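# Insert the loose contact into the housing until it latches

## Task

Slide the loose contact fully into the housing's empty cavity, oriented so its red notched side faces the housing's red side, and push until it latches in place.

## Robot and tools

Robot: two arms with five-finger hands. right_arm carries a right hand and left_arm a mirror-image left hand. Base positions in the scene frame: left_arm at (-0.021, +0.433, 0) m, right_arm at (-0.053, -0.356, 0) m, both turned only slightly about z. The scene frame has its origin at table-top height midway between the nominal bases, +z up, +x out over the table, and left_arm on the +y side. A camera stand sits behind the arms. Loose objects may get nudged now and then.

Hand point: a spot 0.05 m in front of the palm and 0.15 m out from the wrist flange. Its +z runs along the straightened fingers, +y points out of the palm, and +x runs across the palm away from the thumb on the right hand (toward the thumb on the left hand). Straight fingertips extend 0.06 to 0.07 m past the point and sit 0.06 m behind it along -y. A wrist bracket on the little-finger side can strike things, and with fingers level the wrist can hang below the point and touch the table first.

Frames: reported hand poses, velocities and Hand targets are in each arm's own base frame. Fixed cameras and the table use the scene frame. All pose offsets you send are along the axes of that arm's current Hand target.

A row is 28 numbers, each in [-1, 1], always for both arms: left dx, dy, dz, rx, ry, rz, then left little, ring, middle, index, thumb_bend, thumb_turn, force_limit, speed, then the same 14 for the right arm. Pose numbers are offsets, not poses: 1.0 stands for 0.6 m of travel or 180 degrees of turn, and rx, ry, rz form one rotation vector. They count from the Hand target as it was when the action or move began; repeating an offset moves further. Six zeros re-request the current Hand target. The controller limits the commanded orientation to 32 degrees from the measured one. Finger numbers are absolute targets: +1 straight/open, -1 curled/closed; thumb_turn +1 puts the thumb beside the palm, -1 across in front of it. force_limit maps -1 to about 0 N and +1 to 10 N at the fingertip (15 N for the two thumb motors). speed rises from nearly 0 at -1 to full at +0.48 and above. To keep a hand unchanged, resend its last eight commanded numbers (if none sent yet, its hand_measured plus hand_force_limit and hand_speed). For a gentle grip close with speed at -0.94 or less. The thumb across the palm plus fingers can enclose roughly 0.035 to 0.065 m.

Tools:
- execute_actions(actions, cameras): actions is a list of up to 15 actions; each action is a list of up to 15 rows, one per 1/30 s step; a shorter action repeats its final row to fill 15 steps. Every row in an action is measured from the same starting Hand target. Images return only when actions is empty or cameras names them.
- move(target, speed, blend, stop_force, zero, blocking, cameras): drives each hand point in a straight line toward target, one 28-number row or a list of up to 15 rows, all offsets from the starting Hand targets. speed: m/s, 0.002 to 3.6, default 0.25 (turns at twice that in rad/s), one value or one per target. blend: metres of corner rounding per target, 0 means stop there. stop_force: N, 3 to 120, one value for both arms; a path ends when the wrist sensor feels that much push against motion, then the arm backs off slightly; unreliable while the hand turns; omit it when moving away from a contact. zero: with stop_force, true re-zeroes moving arms first. blocking=false returns after about 0.5 s (not with stop_force). Paths never avoid obstacles or the other arm, and all are cut off after 10 s. Result adds a move: line with the ending (done, off_target, moving, held, fault) and limits (paced = pose clipped, held = steps withheld).
- wait(seconds 0 to 10, cameras): the scene runs, arms hold their commands.
- stop(cameras): brakes a running move.
- zoom_image(camera, region [x0, y0, x1, y1] in pixels, at most 504 wide and tall).
- show_instructions(): shows the reference pictures.
- zero_wrist_force(arm: left_arm or right_arm).
- finished_scene(scene: 1): ends the scene for good.

Cameras: cam_head_left, cam_head_right, cam_high, cam_low, cam_left_wrist, cam_right_wrist, all 896x504.

Results give end_effector_position (m), end_effector_quat_wxyz, velocities, Hand target, joint positions and torques, wrist force and torque along the end-effector axes (plus the peak since last shown), and per-hand hand_measured, hand_stopped_by (moving, target, force, stalled, fault), hand_load_n (positive when the finger is pushed open; near 0 after a grip is lost), hand_force_limit, hand_speed. Joint velocities may read "within noise". Hand points often settle short of their target; send the remaining gap as an offset.

Cautions: arms are very stiff, so aiming even slightly past a firm contact can trip a fault. About 150 N (plus or minus 25) on any part, or contact torque at a joint limit (136 N m big joints, 25.4 N m wrists), halts that arm for 10 s. Approach contacts slowly, preferably with stop_force, and to stop pushing command a target back behind the hand point. Avoid hard hits on fixed or heavy items, pressing the two arms or hands together, dropping or flinging parts, overloading fingers, and anything leaving the table, which fails the task. Keep paths away from an arm's own base. Motors heat when straining; a MOTOR HOT line appears at 70 °C and 85 °C brakes the arm for 30 to 60 s.

Each tool is called after ">>>" as name([rows], argument=value, ...), one row to a line, values as JSON.

Reference images:

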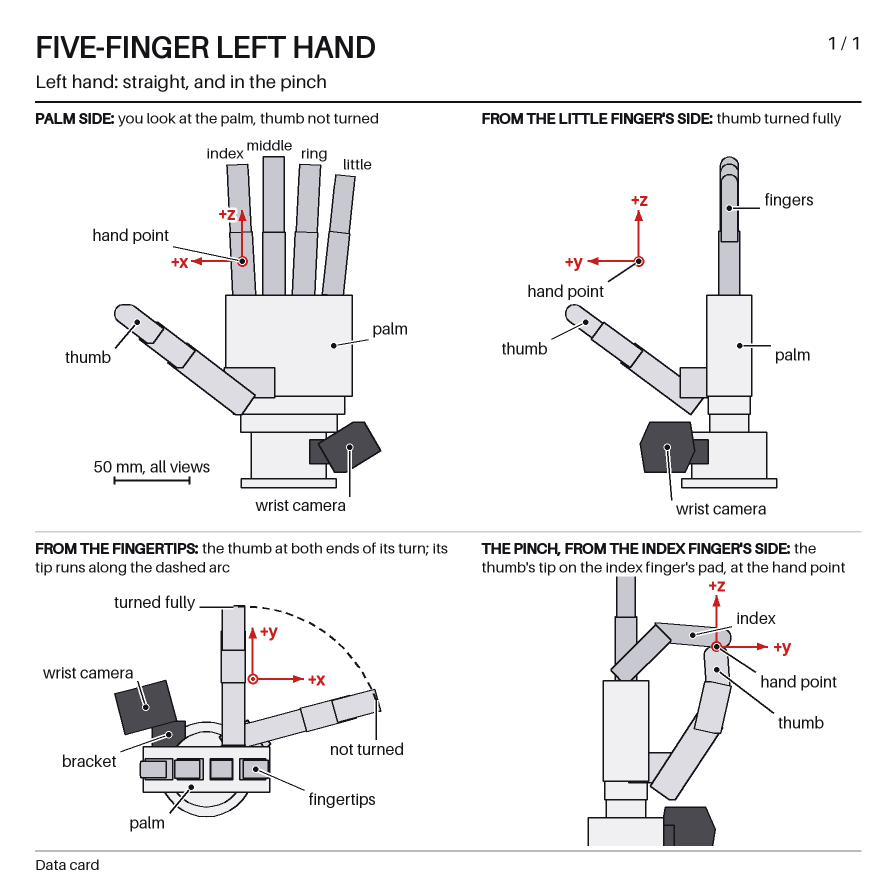

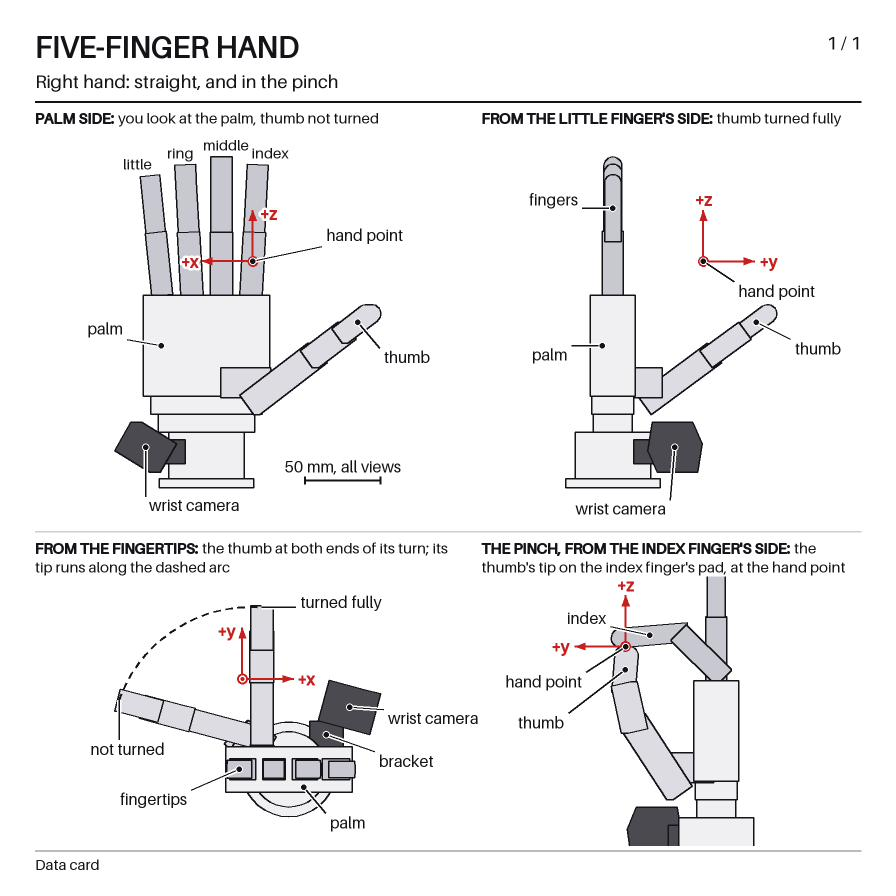

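## Session

>>> execute_actions(actions=[])

Scene clock: 0.00 s.
left_arm: end_effector_position=(+0.5118, +0.2848, +0.2785) hand_measured=(+1.000, +1.000, +1.000, +1.000, +1.000, +1.000) hand_load_n=(-0.5, +0.0, +0.0, +0.0, +0.0, +0.0) hand_stopped_by=(target, target, target, target, target, target) hand_force_limit=0.00 hand_speed=-0.80 end_effector_quat_wxyz=(-0.063, +0.794, -0.581, +0.166) | right_arm: end_effector_position=(+0.7112, +0.3070, +0.2596) hand_measured=(+1.000, +1.000, +1.000, +1.000, +1.000, +1.000) hand_load_n=(+0.0, +0.0, +0.0, +0.0, +0.0, +0.0) hand_stopped_by=(target, target, target, target, target, target) hand_force_limit=0.00 hand_speed=-0.80 end_effector_quat_wxyz=(+0.109, +0.397, +0.909, +0.067)
Joint positions: left_arm=[4.013 -2.319 -0.653 1.556 -1.248 3.681] | right_arm=[0.239 -0.573 0.27 1.618 1.595 -0.51]
Joint velocities: within noise
Joint torques (N m): no reading
Motor temperatures (°C): left_arm=[27 30 35 33 38 33] | right_arm=[31 30 32 34 36 34]
Wrist force (N): no reading
Wrist torque (N m): no reading
Wrist force, peak (N): no reading
Hand target: left_arm +0.5118, +0.2848, +0.2785; -0.063, +0.794, -0.581, +0.166 | right_arm +0.7112, +0.3070, +0.2596; +0.109, +0.397, +0.909, +0.067

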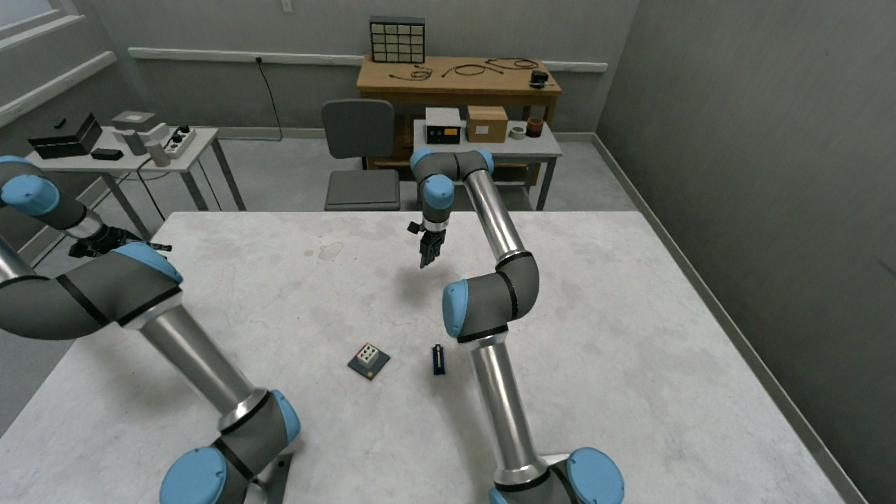

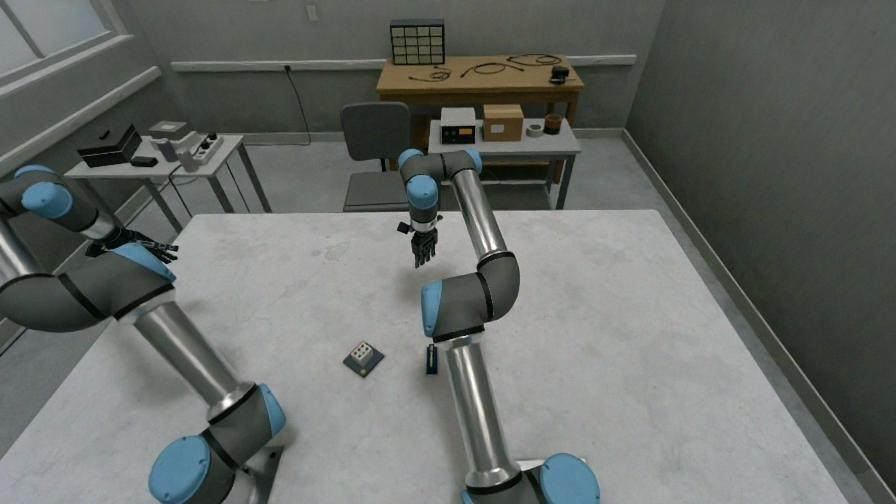

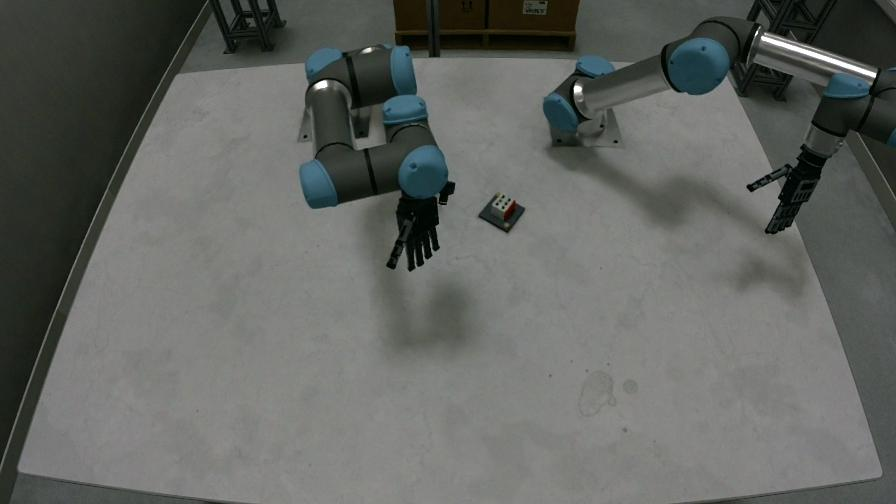

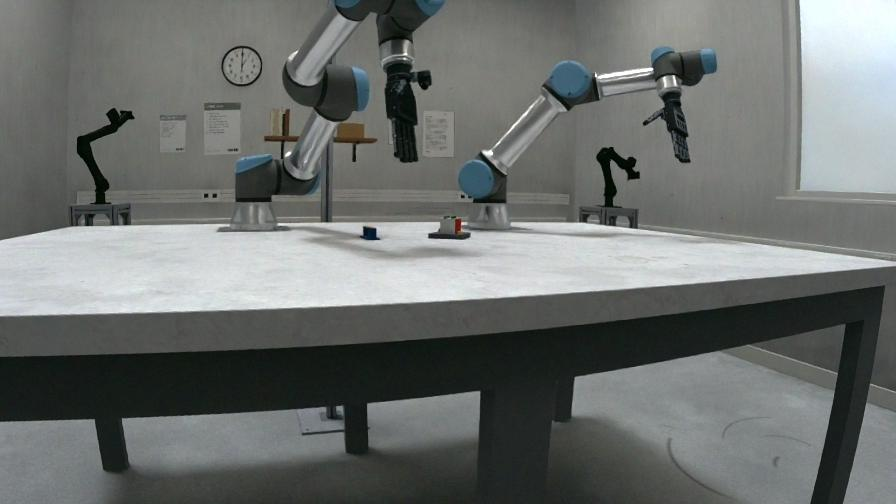

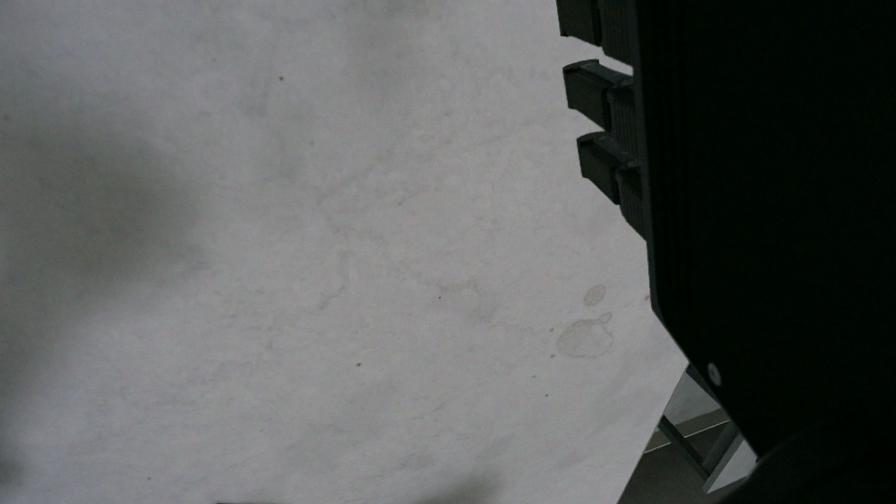

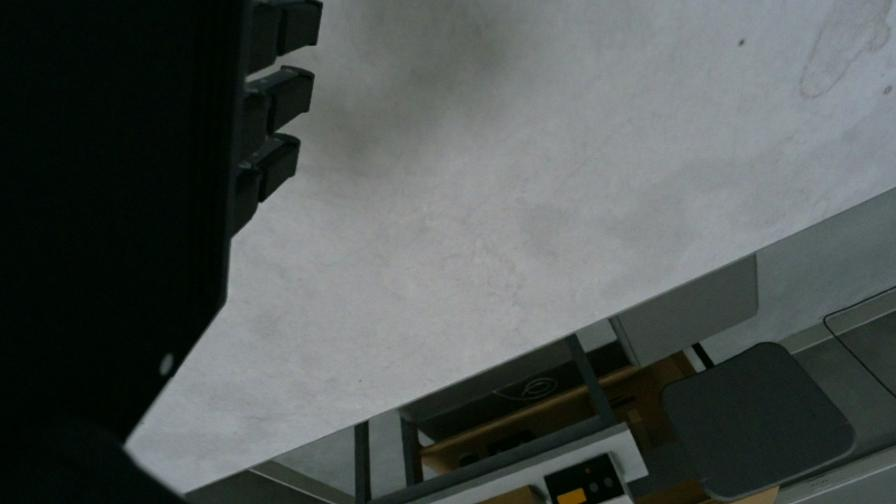

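>>> zoom_image(camera="cam_head_left", region=[330, 330, 460, 395])

>>> zoom_image(camera="cam_head_right", region=[330, 330, 460, 395])

>>> zoom_image(camera="cam_high", region=[450, 180, 550, 240])

>>> zoom_image(camera="cam_low", region=[350, 205, 480, 250])

Scaled by 3.877.

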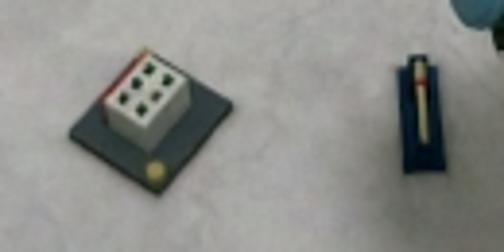

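Scaled by 3.877.

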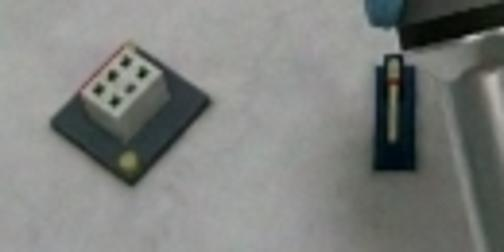

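Scaled by 5.040.

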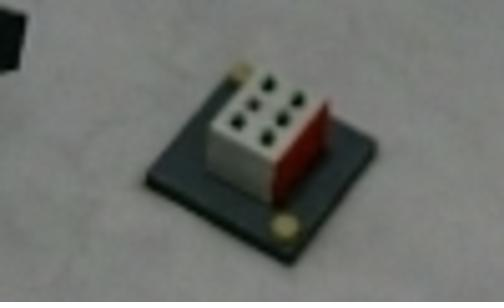

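Scaled by 3.877.

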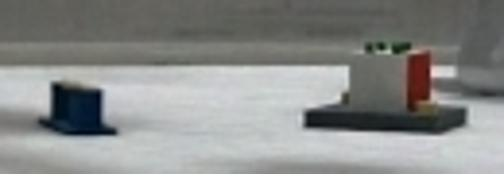

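>>> zoom_image(camera="cam_high", region=[270, 40, 670, 280])

>>> zoom_image(camera="cam_head_left", region=[130, 330, 634, 504])

>>> zoom_image(camera="cam_low", region=[340, 190, 500, 260])

Scaled by 1.260.

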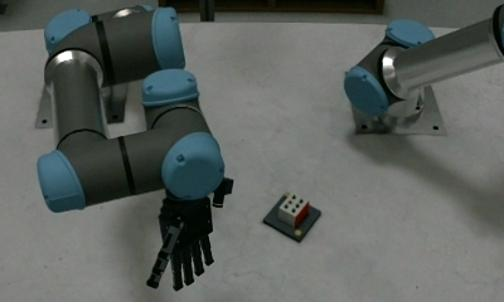

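Scaled by 1.000.

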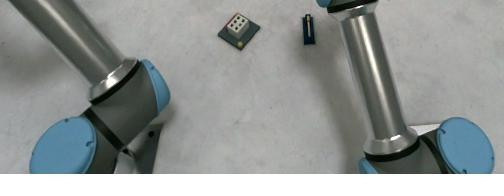

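Scaled by 3.150.

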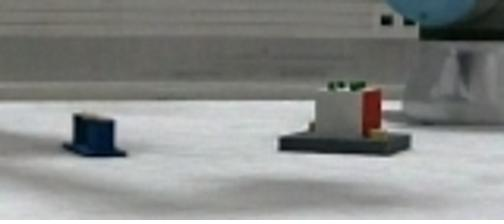

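>>> move(target=[0,0,0,0,0,0,1,1,1,1,1,1,0,-0.8, 0.4658,-0.3143,-0.0348,0.0819,0.0179,0.2486,1,1,1,1,1,1,0,-0.8], speed=0.25, cameras=["all"])

Scene clock: 13.93 s.
left_arm: end_effector_position=(+0.5118, +0.2848, +0.2785) hand_measured=(+1.000, +1.000, +1.000, +1.000, +1.000, +1.000) hand_load_n=(+0.0, +0.0, +0.0, +0.0, +0.0, +0.0) hand_stopped_by=(target, target, target, target, target, target) hand_force_limit=0.00 hand_speed=-0.80 end_effector_quat_wxyz=(-0.063, +0.794, -0.581, +0.166) | right_arm: end_effector_position=(+0.3880, +0.3848, +0.2000) hand_measured=(+1.000, +1.000, +1.000, +1.000, +1.000, +1.000) hand_load_n=(+0.0, +0.0, +0.0, +0.0, +0.0, +0.0) hand_stopped_by=(target, target, target, target, target, target) hand_force_limit=0.00 hand_speed=-0.80 end_effector_quat_wxyz=(+0.000, +0.721, +0.693, +0.000)
Joint positions: left_arm=[4.013 -2.319 -0.653 1.556 -1.248 3.681] | right_arm=[0.65 -1.003 1.184 1.389 1.57 0.689]
Joint torques (N m): left_arm=[0.08 50.86 18.46 -2.34 0.48 0.07] | right_arm=[-5.75 -36.49 -19.5 4.35 0.2 1.7]
Wrist force (N): left_arm=[0.0 0.0 -0.1] | right_arm=[0.0 0.7 0.1]
Wrist torque (N m): left_arm=[0.00 0.00 0.00] | right_arm=[0.06 -0.03 0.04]
Wrist force, peak (N): left_arm=[-0.4 -0.1 0.0] | right_arm=[-1.4 0.3 0.5]
Hand target: left_arm +0.5118, +0.2848, +0.2785; -0.063, +0.794, -0.581, +0.166 | right_arm +0.3879, +0.3848, +0.2000; +0.000, +0.721, +0.693, +0.000
Off the commanded pose: left_arm 0.000 m, 0 deg | right_arm 0.000 m, 0 deg.
move: done

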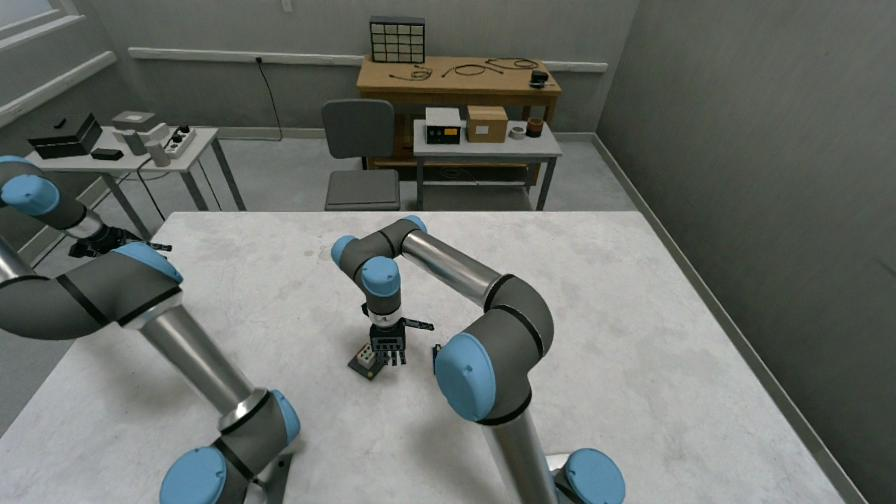

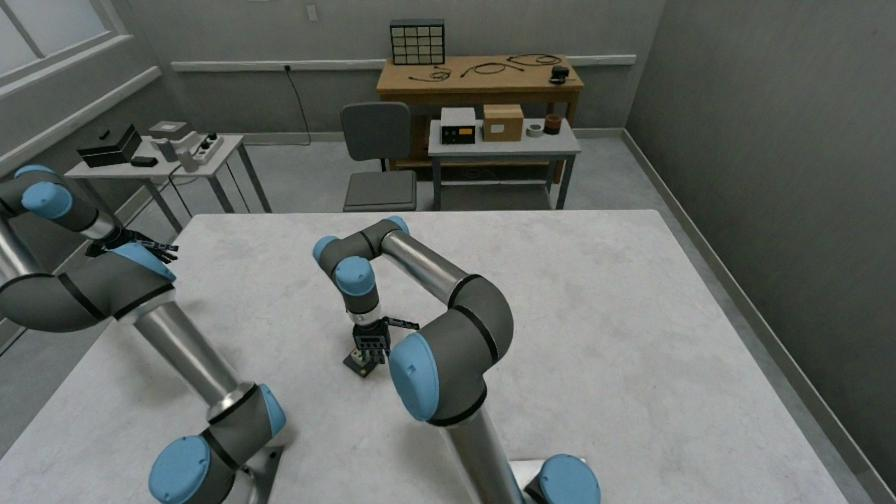

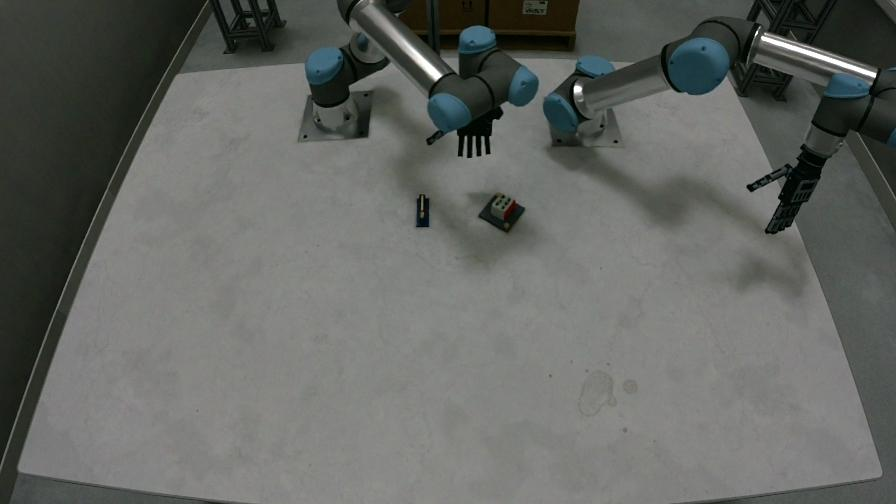

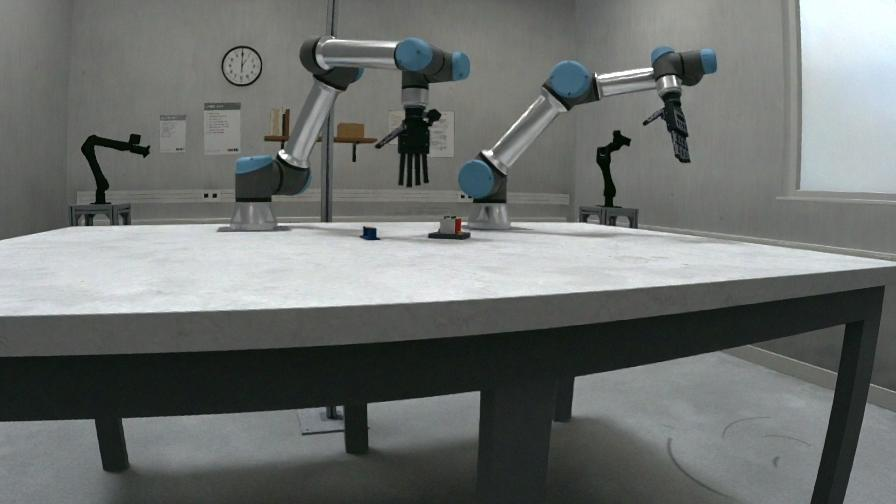

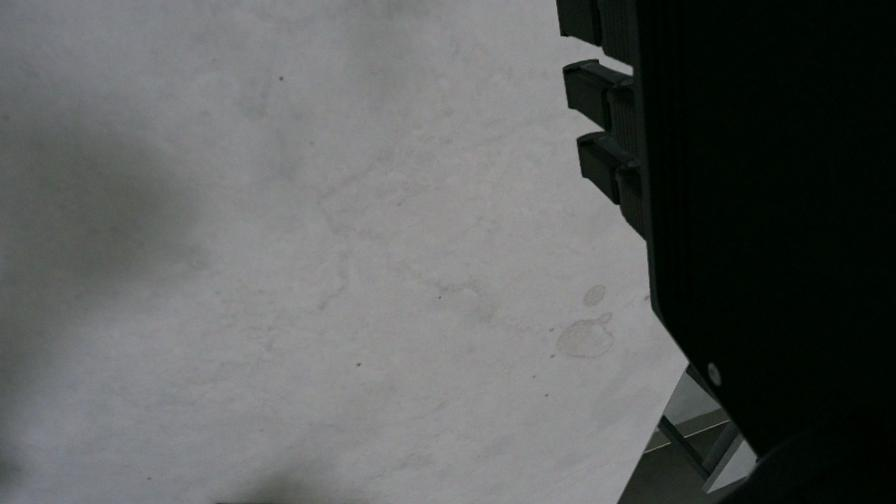

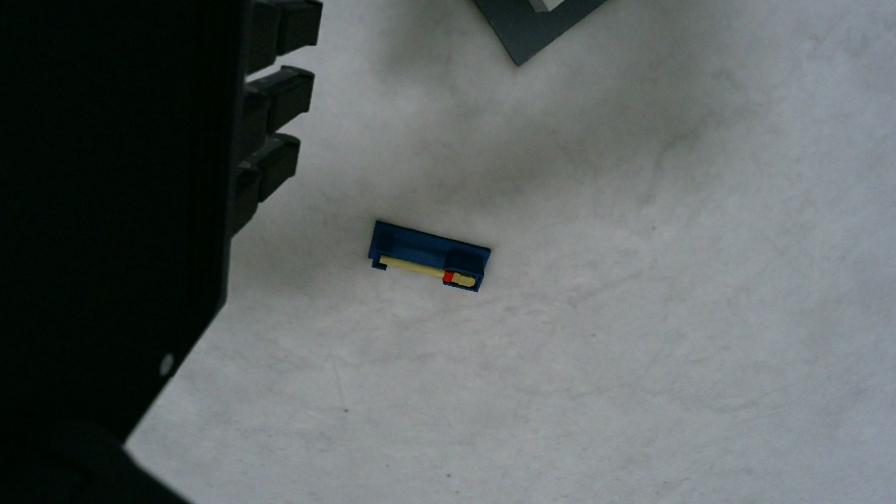

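>>> zoom_image(camera="cam_right_wrist", region=[350, 200, 510, 300])

>>> zoom_image(camera="cam_high", region=[400, 180, 540, 240])

>>> zoom_image(camera="cam_low", region=[350, 215, 480, 245])

Scaled by 3.150.

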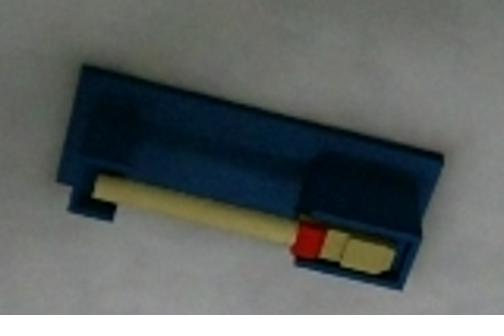

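Scaled by 3.600.

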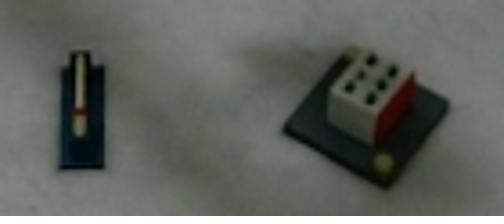

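Scaled by 3.877.

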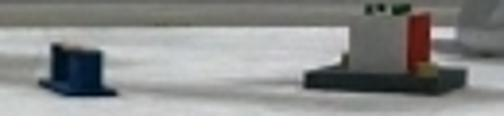

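>>> move(target=[0,0,0,0,0,0,1,1,1,1,1,1,0,-0.8, 0.25,0,0.05,0,0,0,1,1,1,1,1,1,0,-0.8], speed=0.3, cameras=["cam_right_wrist","cam_head_left"])

Scene clock: 23.60 s.
left_arm: end_effector_position=(+0.5118, +0.2848, +0.2785) hand_measured=(+1.000, +1.000, +1.000, +1.000, +1.000, +1.000) hand_load_n=(+0.0, +0.0, +0.0, +0.0, +0.0, +0.0) hand_stopped_by=(target, target, target, target, target, target) hand_force_limit=0.00 hand_speed=-0.80 end_effector_quat_wxyz=(-0.063, +0.794, -0.581, +0.166) | right_arm: end_effector_position=(+0.3938, +0.5347, +0.1701) hand_measured=(+1.000, +1.000, +1.000, +1.000, +1.000, +1.000) hand_load_n=(+0.0, +0.0, +0.0, +0.0, +0.0, +0.0) hand_stopped_by=(target, target, target, target, target, target) hand_force_limit=0.00 hand_speed=-0.80 end_effector_quat_wxyz=(+0.000, +0.721, +0.693, +0.000)
Joint positions: left_arm=[4.013 -2.319 -0.653 1.556 -1.248 3.681] | right_arm=[0.834 -0.589 0.533 1.626 1.57 0.873]
Joint torques (N m): left_arm=[0.14 51.25 18.14 -2.34 0.36 0.13] | right_arm=[-8.43 -50.47 -27.62 2.66 -1.11 -1.03]
Wrist force (N): left_arm=[0.0 0.0 0.1] | right_arm=[-0.2 0.7 -0.2]
Wrist torque (N m): left_arm=[-0.01 0.00 -0.01] | right_arm=[0.10 0.01 0.12]
Wrist force, peak (N): left_arm=[-0.1 -0.3 -0.5] | right_arm=[-2.3 1.0 -0.4]
Hand target: left_arm +0.5118, +0.2848, +0.2785; -0.063, +0.794, -0.581, +0.166 | right_arm +0.3938, +0.5347, +0.1701; +0.000, +0.721, +0.693, +0.000
Off the commanded pose: left_arm 0.000 m, 0 deg | right_arm 0.000 m, 0 deg.
move: done
Images, in order (width x height): cam_head_left 896x504, cam_right_wrist 896x504.

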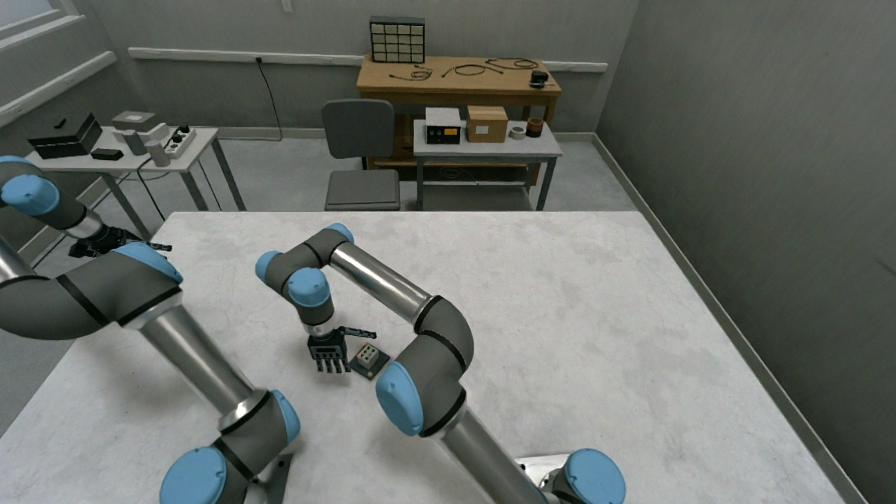

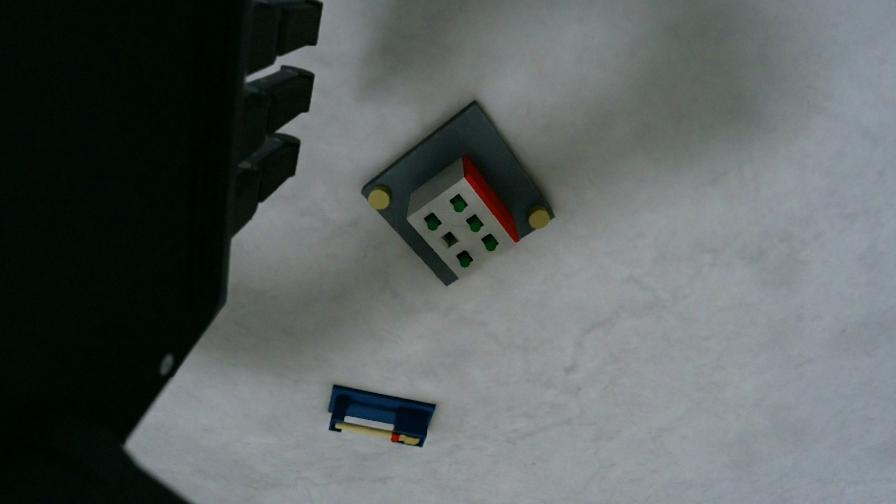

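>>> zoom_image(camera="cam_right_wrist", region=[350, 90, 570, 300])

>>> zoom_image(camera="cam_right_wrist", region=[320, 375, 450, 455])

Scaled by 2.291.

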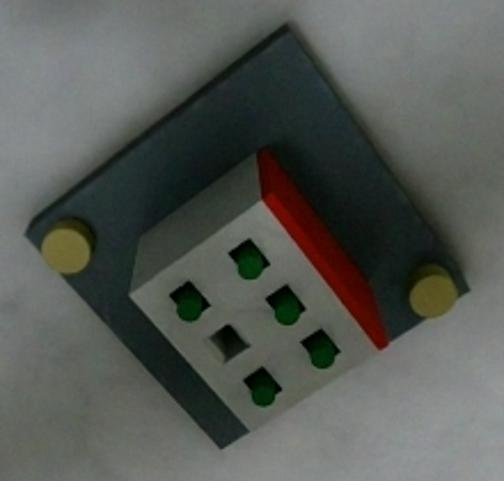

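Scaled by 3.877.

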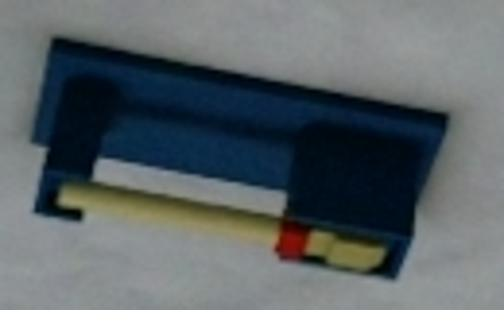

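>>> move([
  [0.2524,0.1064,-0.0188,0.0852,-0.1292,-0.1622,1,1,1,1,1,-1,0,0, -0.494,0.008,-0.108,0,0,0.5,1,1,1,1,1,1,0,-0.8],
  [0.5048,0.2127,-0.0375,0.1703,-0.2585,-0.3245,1,1,1,1,1,-1,0,0, -0.988,0.0163,-0.2167,0,0,1.0,1,1,1,1,1,1,0,-0.8],
], speed=0.45, blend=[0.05,0], cameras=["cam_head_left","cam_high","cam_left_wrist","cam_right_wrist"])

Scene clock: 43.13 s.
left_arm: end_effector_position=(+0.4706, -0.0395, +0.3195) hand_measured=(+1.000, +1.000, +1.000, +1.000, +1.000, -1.000) hand_load_n=(+0.0, +0.0, +0.0, +0.0, +0.5, +0.0) hand_stopped_by=(target, target, target, target, target, target) hand_force_limit=0.00 hand_speed=0.00 end_effector_quat_wxyz=(-0.383, +0.924, -0.007, +0.003) | right_arm: end_effector_position=(+0.3806, -0.0581, +0.2996) hand_measured=(+1.000, +1.000, +1.000, +1.000, +1.000, +1.000) hand_load_n=(+0.0, +0.0, +0.0, +0.0, +0.0, +0.0) hand_stopped_by=(target, target, target, target, target, target) hand_force_limit=0.00 hand_speed=-0.80 end_effector_quat_wxyz=(+0.000, +0.693, -0.721, +0.000)
Joint positions: left_arm=[3.051 -1.956 -1.249 1.559 -2.354 1.463] | right_arm=[-0.507 -1.244 1.283 1.532 1.57 2.673]
Joint torques (N m): left_arm=[8.9 43.02 8.07 -3.07 1.23 -2.49] | right_arm=[-1.78 -40.55 -11.43 -0.12 -1.3 1.35]
Wrist force (N): left_arm=[-0.2 0.3 0.4] | right_arm=[-0.3 0.6 -0.1]
Wrist torque (N m): left_arm=[0.06 0.10 -0.16] | right_arm=[0.06 0.03 0.12]
Wrist force, peak (N): left_arm=[-0.6 0.1 0.5] | right_arm=[1.2 0.8 -0.2]
Hand target: left_arm +0.4705, -0.0395, +0.3195; -0.383, +0.924, -0.007, +0.003 | right_arm +0.3806, -0.0581, +0.2996; +0.000, +0.693, -0.721, +0.000
Off the commanded pose: left_arm 0.000 m, 0 deg | right_arm 0.000 m, 0 deg.
move: done
Images, in order (width x height): cam_head_left 896x504, cam_high 896x504, cam_left_wrist 896x504, cam_right_wrist 896x504.

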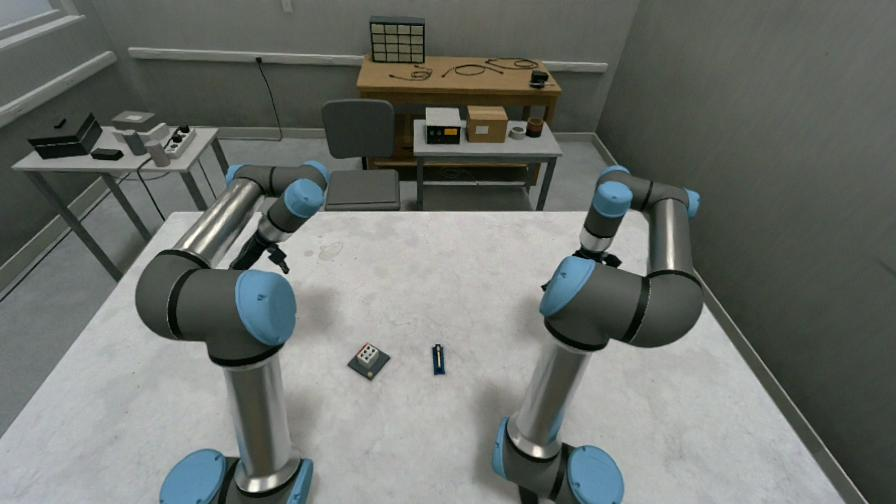

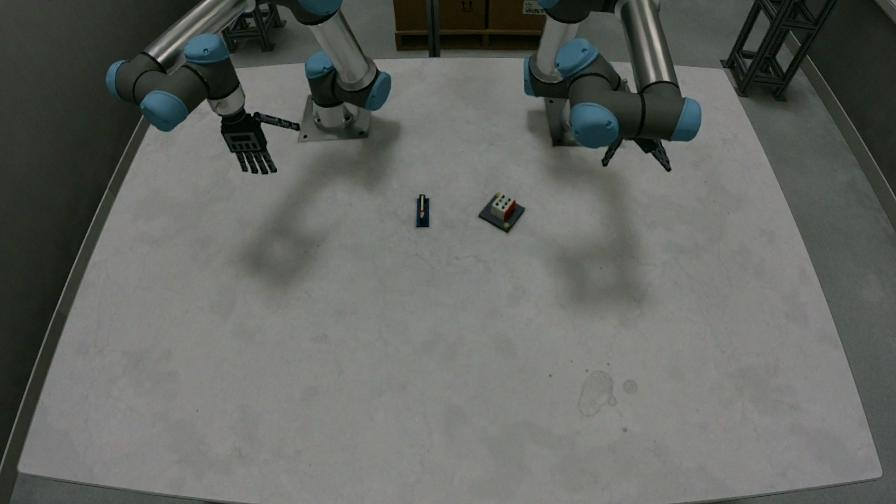

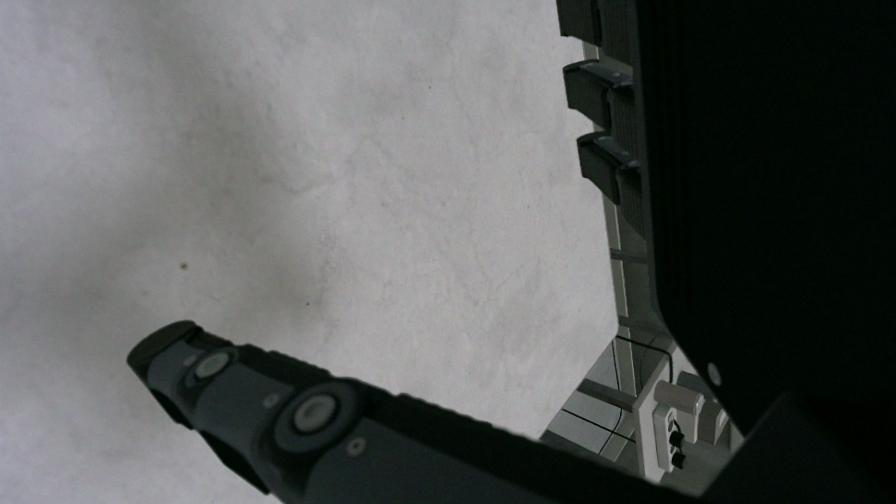

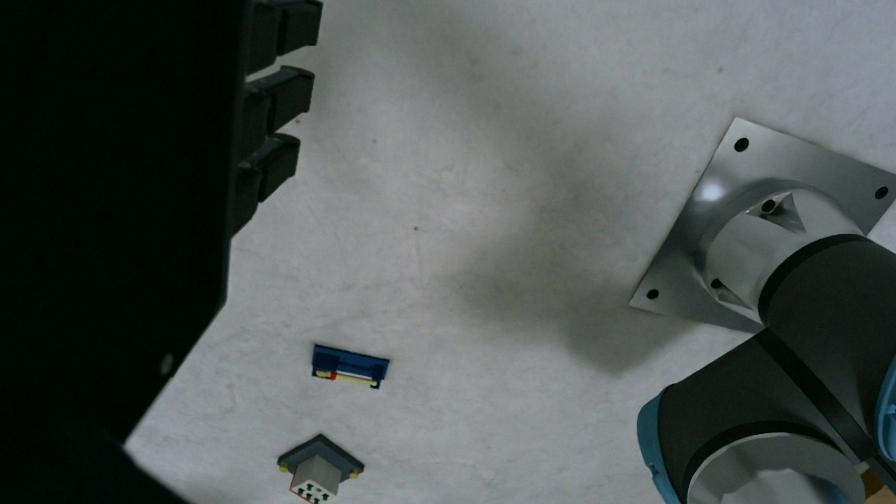

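>>> move(target=[-0.3335,0.8488,-0.4717,0,0,0,1,1,1,1,1,-1,0,0, 0.583,0,0,0,0,0,1,1,1,1,1,1,0,-0.8], speed=0.3, cameras=["cam_head_left","cam_high","cam_left_wrist"])

Scene clock: 47.73 s.
left_arm: end_effector_position=(+0.2757, -0.5478, +0.1711) hand_measured=(+1.000, +1.000, +1.000, +1.000, +1.000, -1.000) hand_load_n=(+0.0, +0.0, +0.0, +0.0, +0.0, +0.0) hand_stopped_by=(target, target, target, target, target, target) hand_force_limit=0.00 hand_speed=0.00 end_effector_quat_wxyz=(-0.376, +0.927, -0.009, +0.008) | right_arm: end_effector_position=(+0.3670, -0.4067, +0.2993) hand_measured=(+1.000, +1.000, +1.000, +1.000, +1.000, +1.000) hand_load_n=(+0.0, +0.0, +0.0, +0.0, +0.0, +0.0) hand_stopped_by=(target, target, target, target, target, target) hand_force_limit=0.00 hand_speed=-0.80 end_effector_quat_wxyz=(+0.000, +0.693, -0.721, +0.000)
Joint positions: left_arm=[2.097 -2.744 -0.394 0.877 -1.948 0.409] | right_arm=[-1.021 -0.717 0.44 1.849 1.57 2.159]
Joint torques (N m): left_arm=[9.5 70.6 23.08 -3.44 -3.04 2.19] | right_arm=[13.59 -46.12 -25.89 1.68 1.43 -0.23]
Wrist force (N): left_arm=[-0.4 -0.3 0.5] | right_arm=[-0.1 0.7 0.0]
Wrist torque (N m): left_arm=[-0.02 0.12 -0.01] | right_arm=[0.07 -0.01 -0.05]
Wrist force, peak (N): left_arm=[-7.2 5.1 -6.2] | right_arm=[-1.3 0.5 0.3]
Hand target: left_arm +0.2757, -0.5478, +0.1712; -0.376, +0.927, -0.009, +0.008 (not the last commanded pose) | right_arm +0.3671, -0.4067, +0.2993; +0.000, +0.693, -0.721, +0.000 (not the last commanded pose)
Off the commanded pose: left_arm 0.052 m, 1 deg | right_arm 0.001 m, 0 deg.
move: held (left_arm; a check stopped the path); limits=held
pose unreachable (left arm): on one or more control steps of this call, first in action 0 (counted from 0), this arm could not follow its commanded pose, so it was not sent that pose on those steps. It may still have moved: this result reports where it is.
cause: moving toward the commanded pose would bring two parts of the arm too close to each other (joints 4 (wrist 1) to 6 (wrist 3) lie between them).
Images, in order (width x height): cam_head_left 896x504, cam_high 896x504, cam_left_wrist 896x504.

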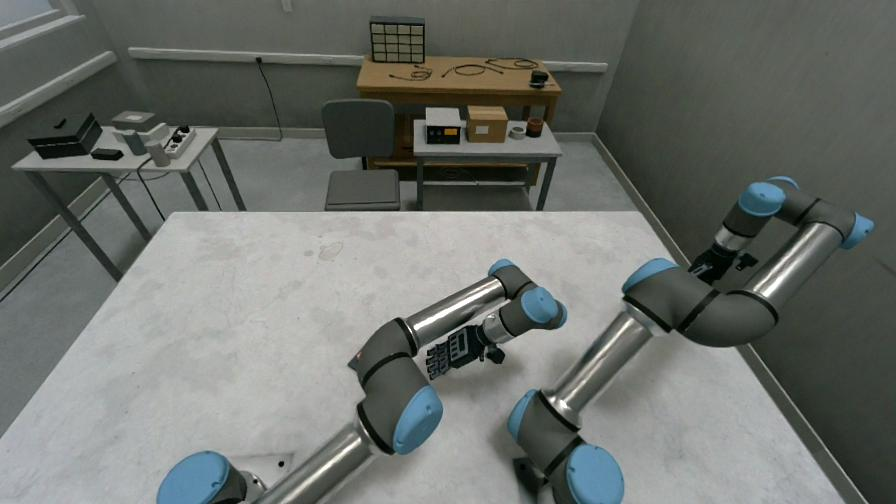

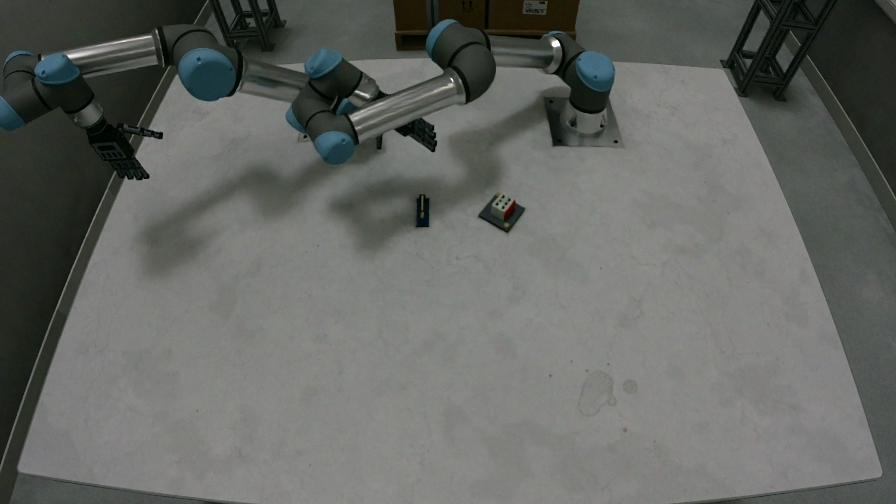

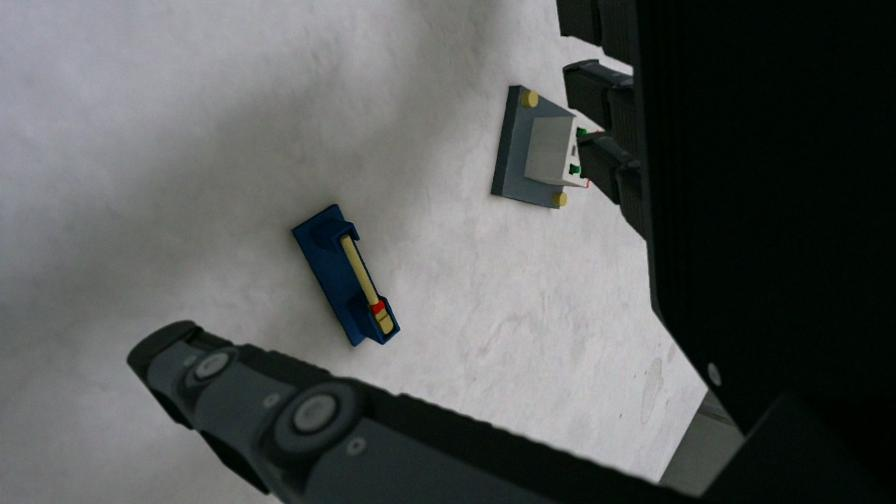

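>>> zoom_image(camera="cam_left_wrist", region=[280, 190, 420, 360])

>>> zoom_image(camera="cam_left_wrist", region=[480, 70, 620, 220])

Scaled by 2.965.

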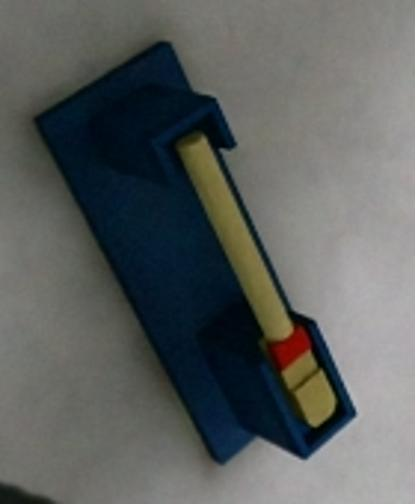

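Scaled by 3.360.

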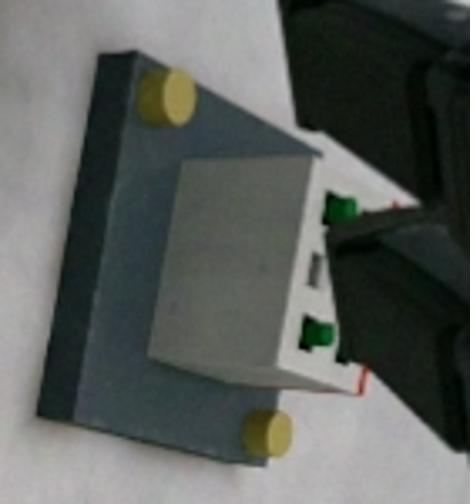

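>>> move([
  [0.2378,-0.1297,0.0605,-0.1882,-0.1965,-0.4787,1,1,1,1,1,-1,0,0, 0,0,0,0,0,0,1,1,1,1,1,1,0,-0.8],
  [0.3655,-0.2307,-0.3502,-0.5871,-0.5547,-0.2858,1,1,1,1,1,-1,0,0, 0,0,0,0,0,0,1,1,1,1,1,1,0,-0.8],
  [-0.1085,-0.4,-0.1215,-0.232,-0.4944,0.1543,1,1,1,1,1,-1,0,0, 0,0,0,0,0,0,1,1,1,1,1,1,0,-0.8],
], speed=0.4, blend=[0.03,0.03,0], cameras=["cam_head_left","cam_high","cam_left_wrist"])

Scene clock: 107.97 s.
left_arm: end_effector_position=(+0.2116, -0.4251, +0.3901) hand_measured=(+1.000, +1.000, +1.000, +1.000, +1.000, -1.000) hand_load_n=(+0.0, +0.0, +0.0, +0.0, +0.0, +0.5) hand_stopped_by=(target, target, target, target, target, target) hand_force_limit=0.00 hand_speed=0.00 end_effector_quat_wxyz=(+0.051, +0.705, +0.051, -0.705) | right_arm: end_effector_position=(+0.3671, -0.4067, +0.2993) hand_measured=(+1.000, +1.000, +1.000, +1.000, +1.000, +1.000) hand_load_n=(+0.0, +0.0, +0.0, +0.0, +0.0, +0.0) hand_stopped_by=(target, target, target, target, target, target) hand_force_limit=0.00 hand_speed=-0.80 end_effector_quat_wxyz=(+0.000, +0.693, -0.721, +0.000)
Joint positions: left_arm=[2.751 -1.936 -1.304 3.24 1.036 -1.571] | right_arm=[-1.021 -0.717 0.44 1.849 1.57 2.159]
Joint torques (N m): left_arm=[9.72 45.34 19.16 -2.76 1.75 -1.65] | right_arm=[9.03 -59.53 -10.66 0.46 -0.1 -1.23]
Wrist force (N): left_arm=[-0.6 0.1 -0.6] | right_arm=[-0.1 0.2 -0.1]
Wrist torque (N m): left_arm=[-0.01 0.04 0.01] | right_arm=[0.00 -0.01 -0.07]
Wrist force, peak (N): left_arm=[-0.7 -0.7 -0.8] | right_arm=[-0.6 0.5 0.2]
Hand target: left_arm +0.2116, -0.4250, +0.3902; +0.051, +0.705, +0.051, -0.705 | right_arm +0.3671, -0.4067, +0.2993; +0.000, +0.693, -0.721, +0.000
Off the commanded pose: left_arm 0.000 m, 0 deg | right_arm 0.000 m, 0 deg.
move: done
Images, in order (width x height): cam_head_left 896x504, cam_high 896x504, cam_left_wrist 896x504.

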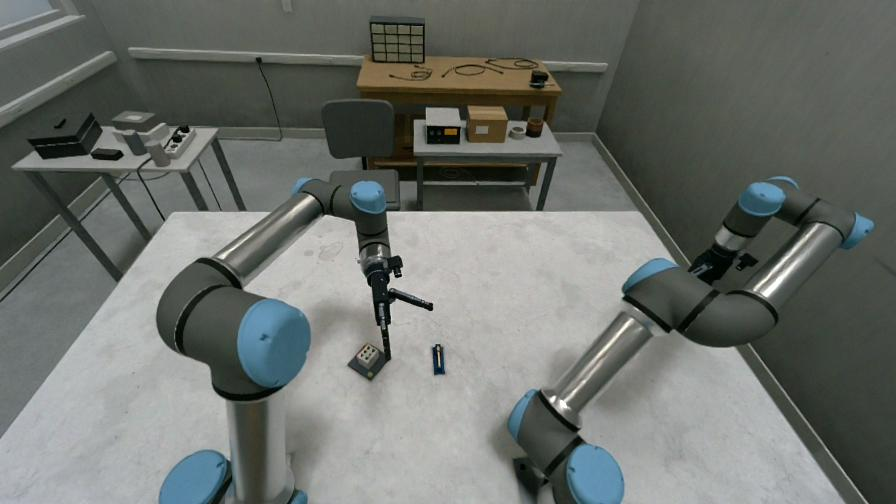

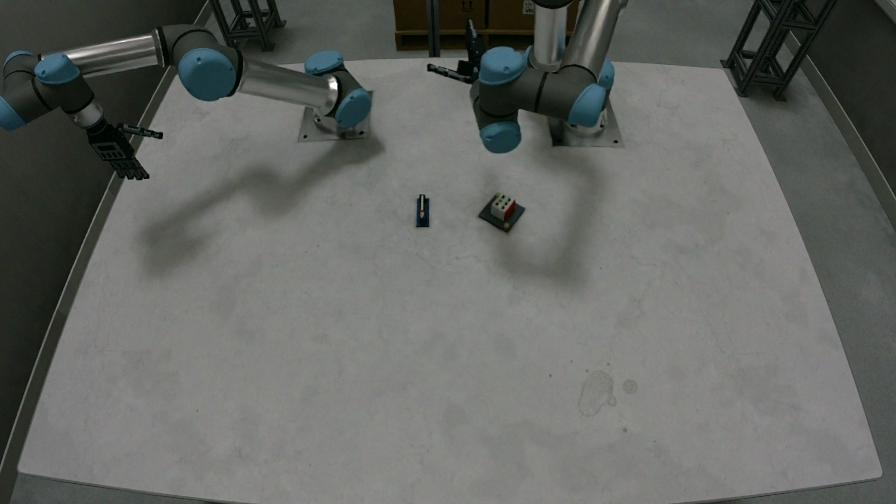

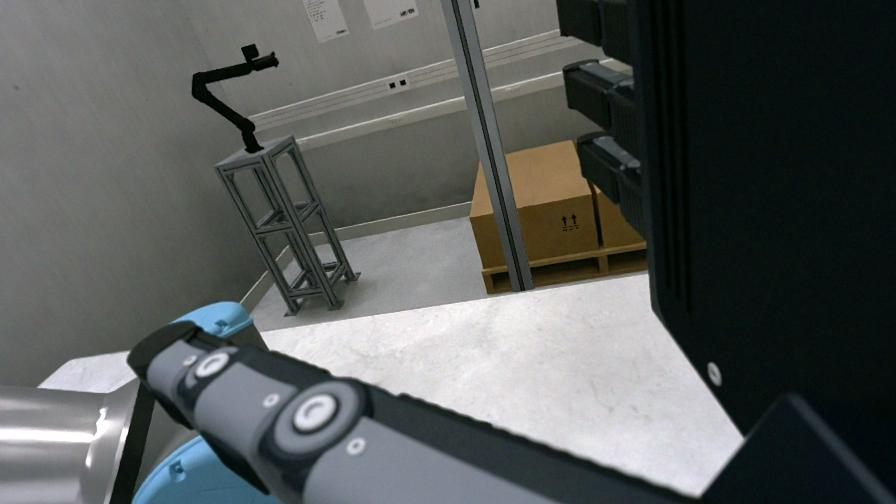

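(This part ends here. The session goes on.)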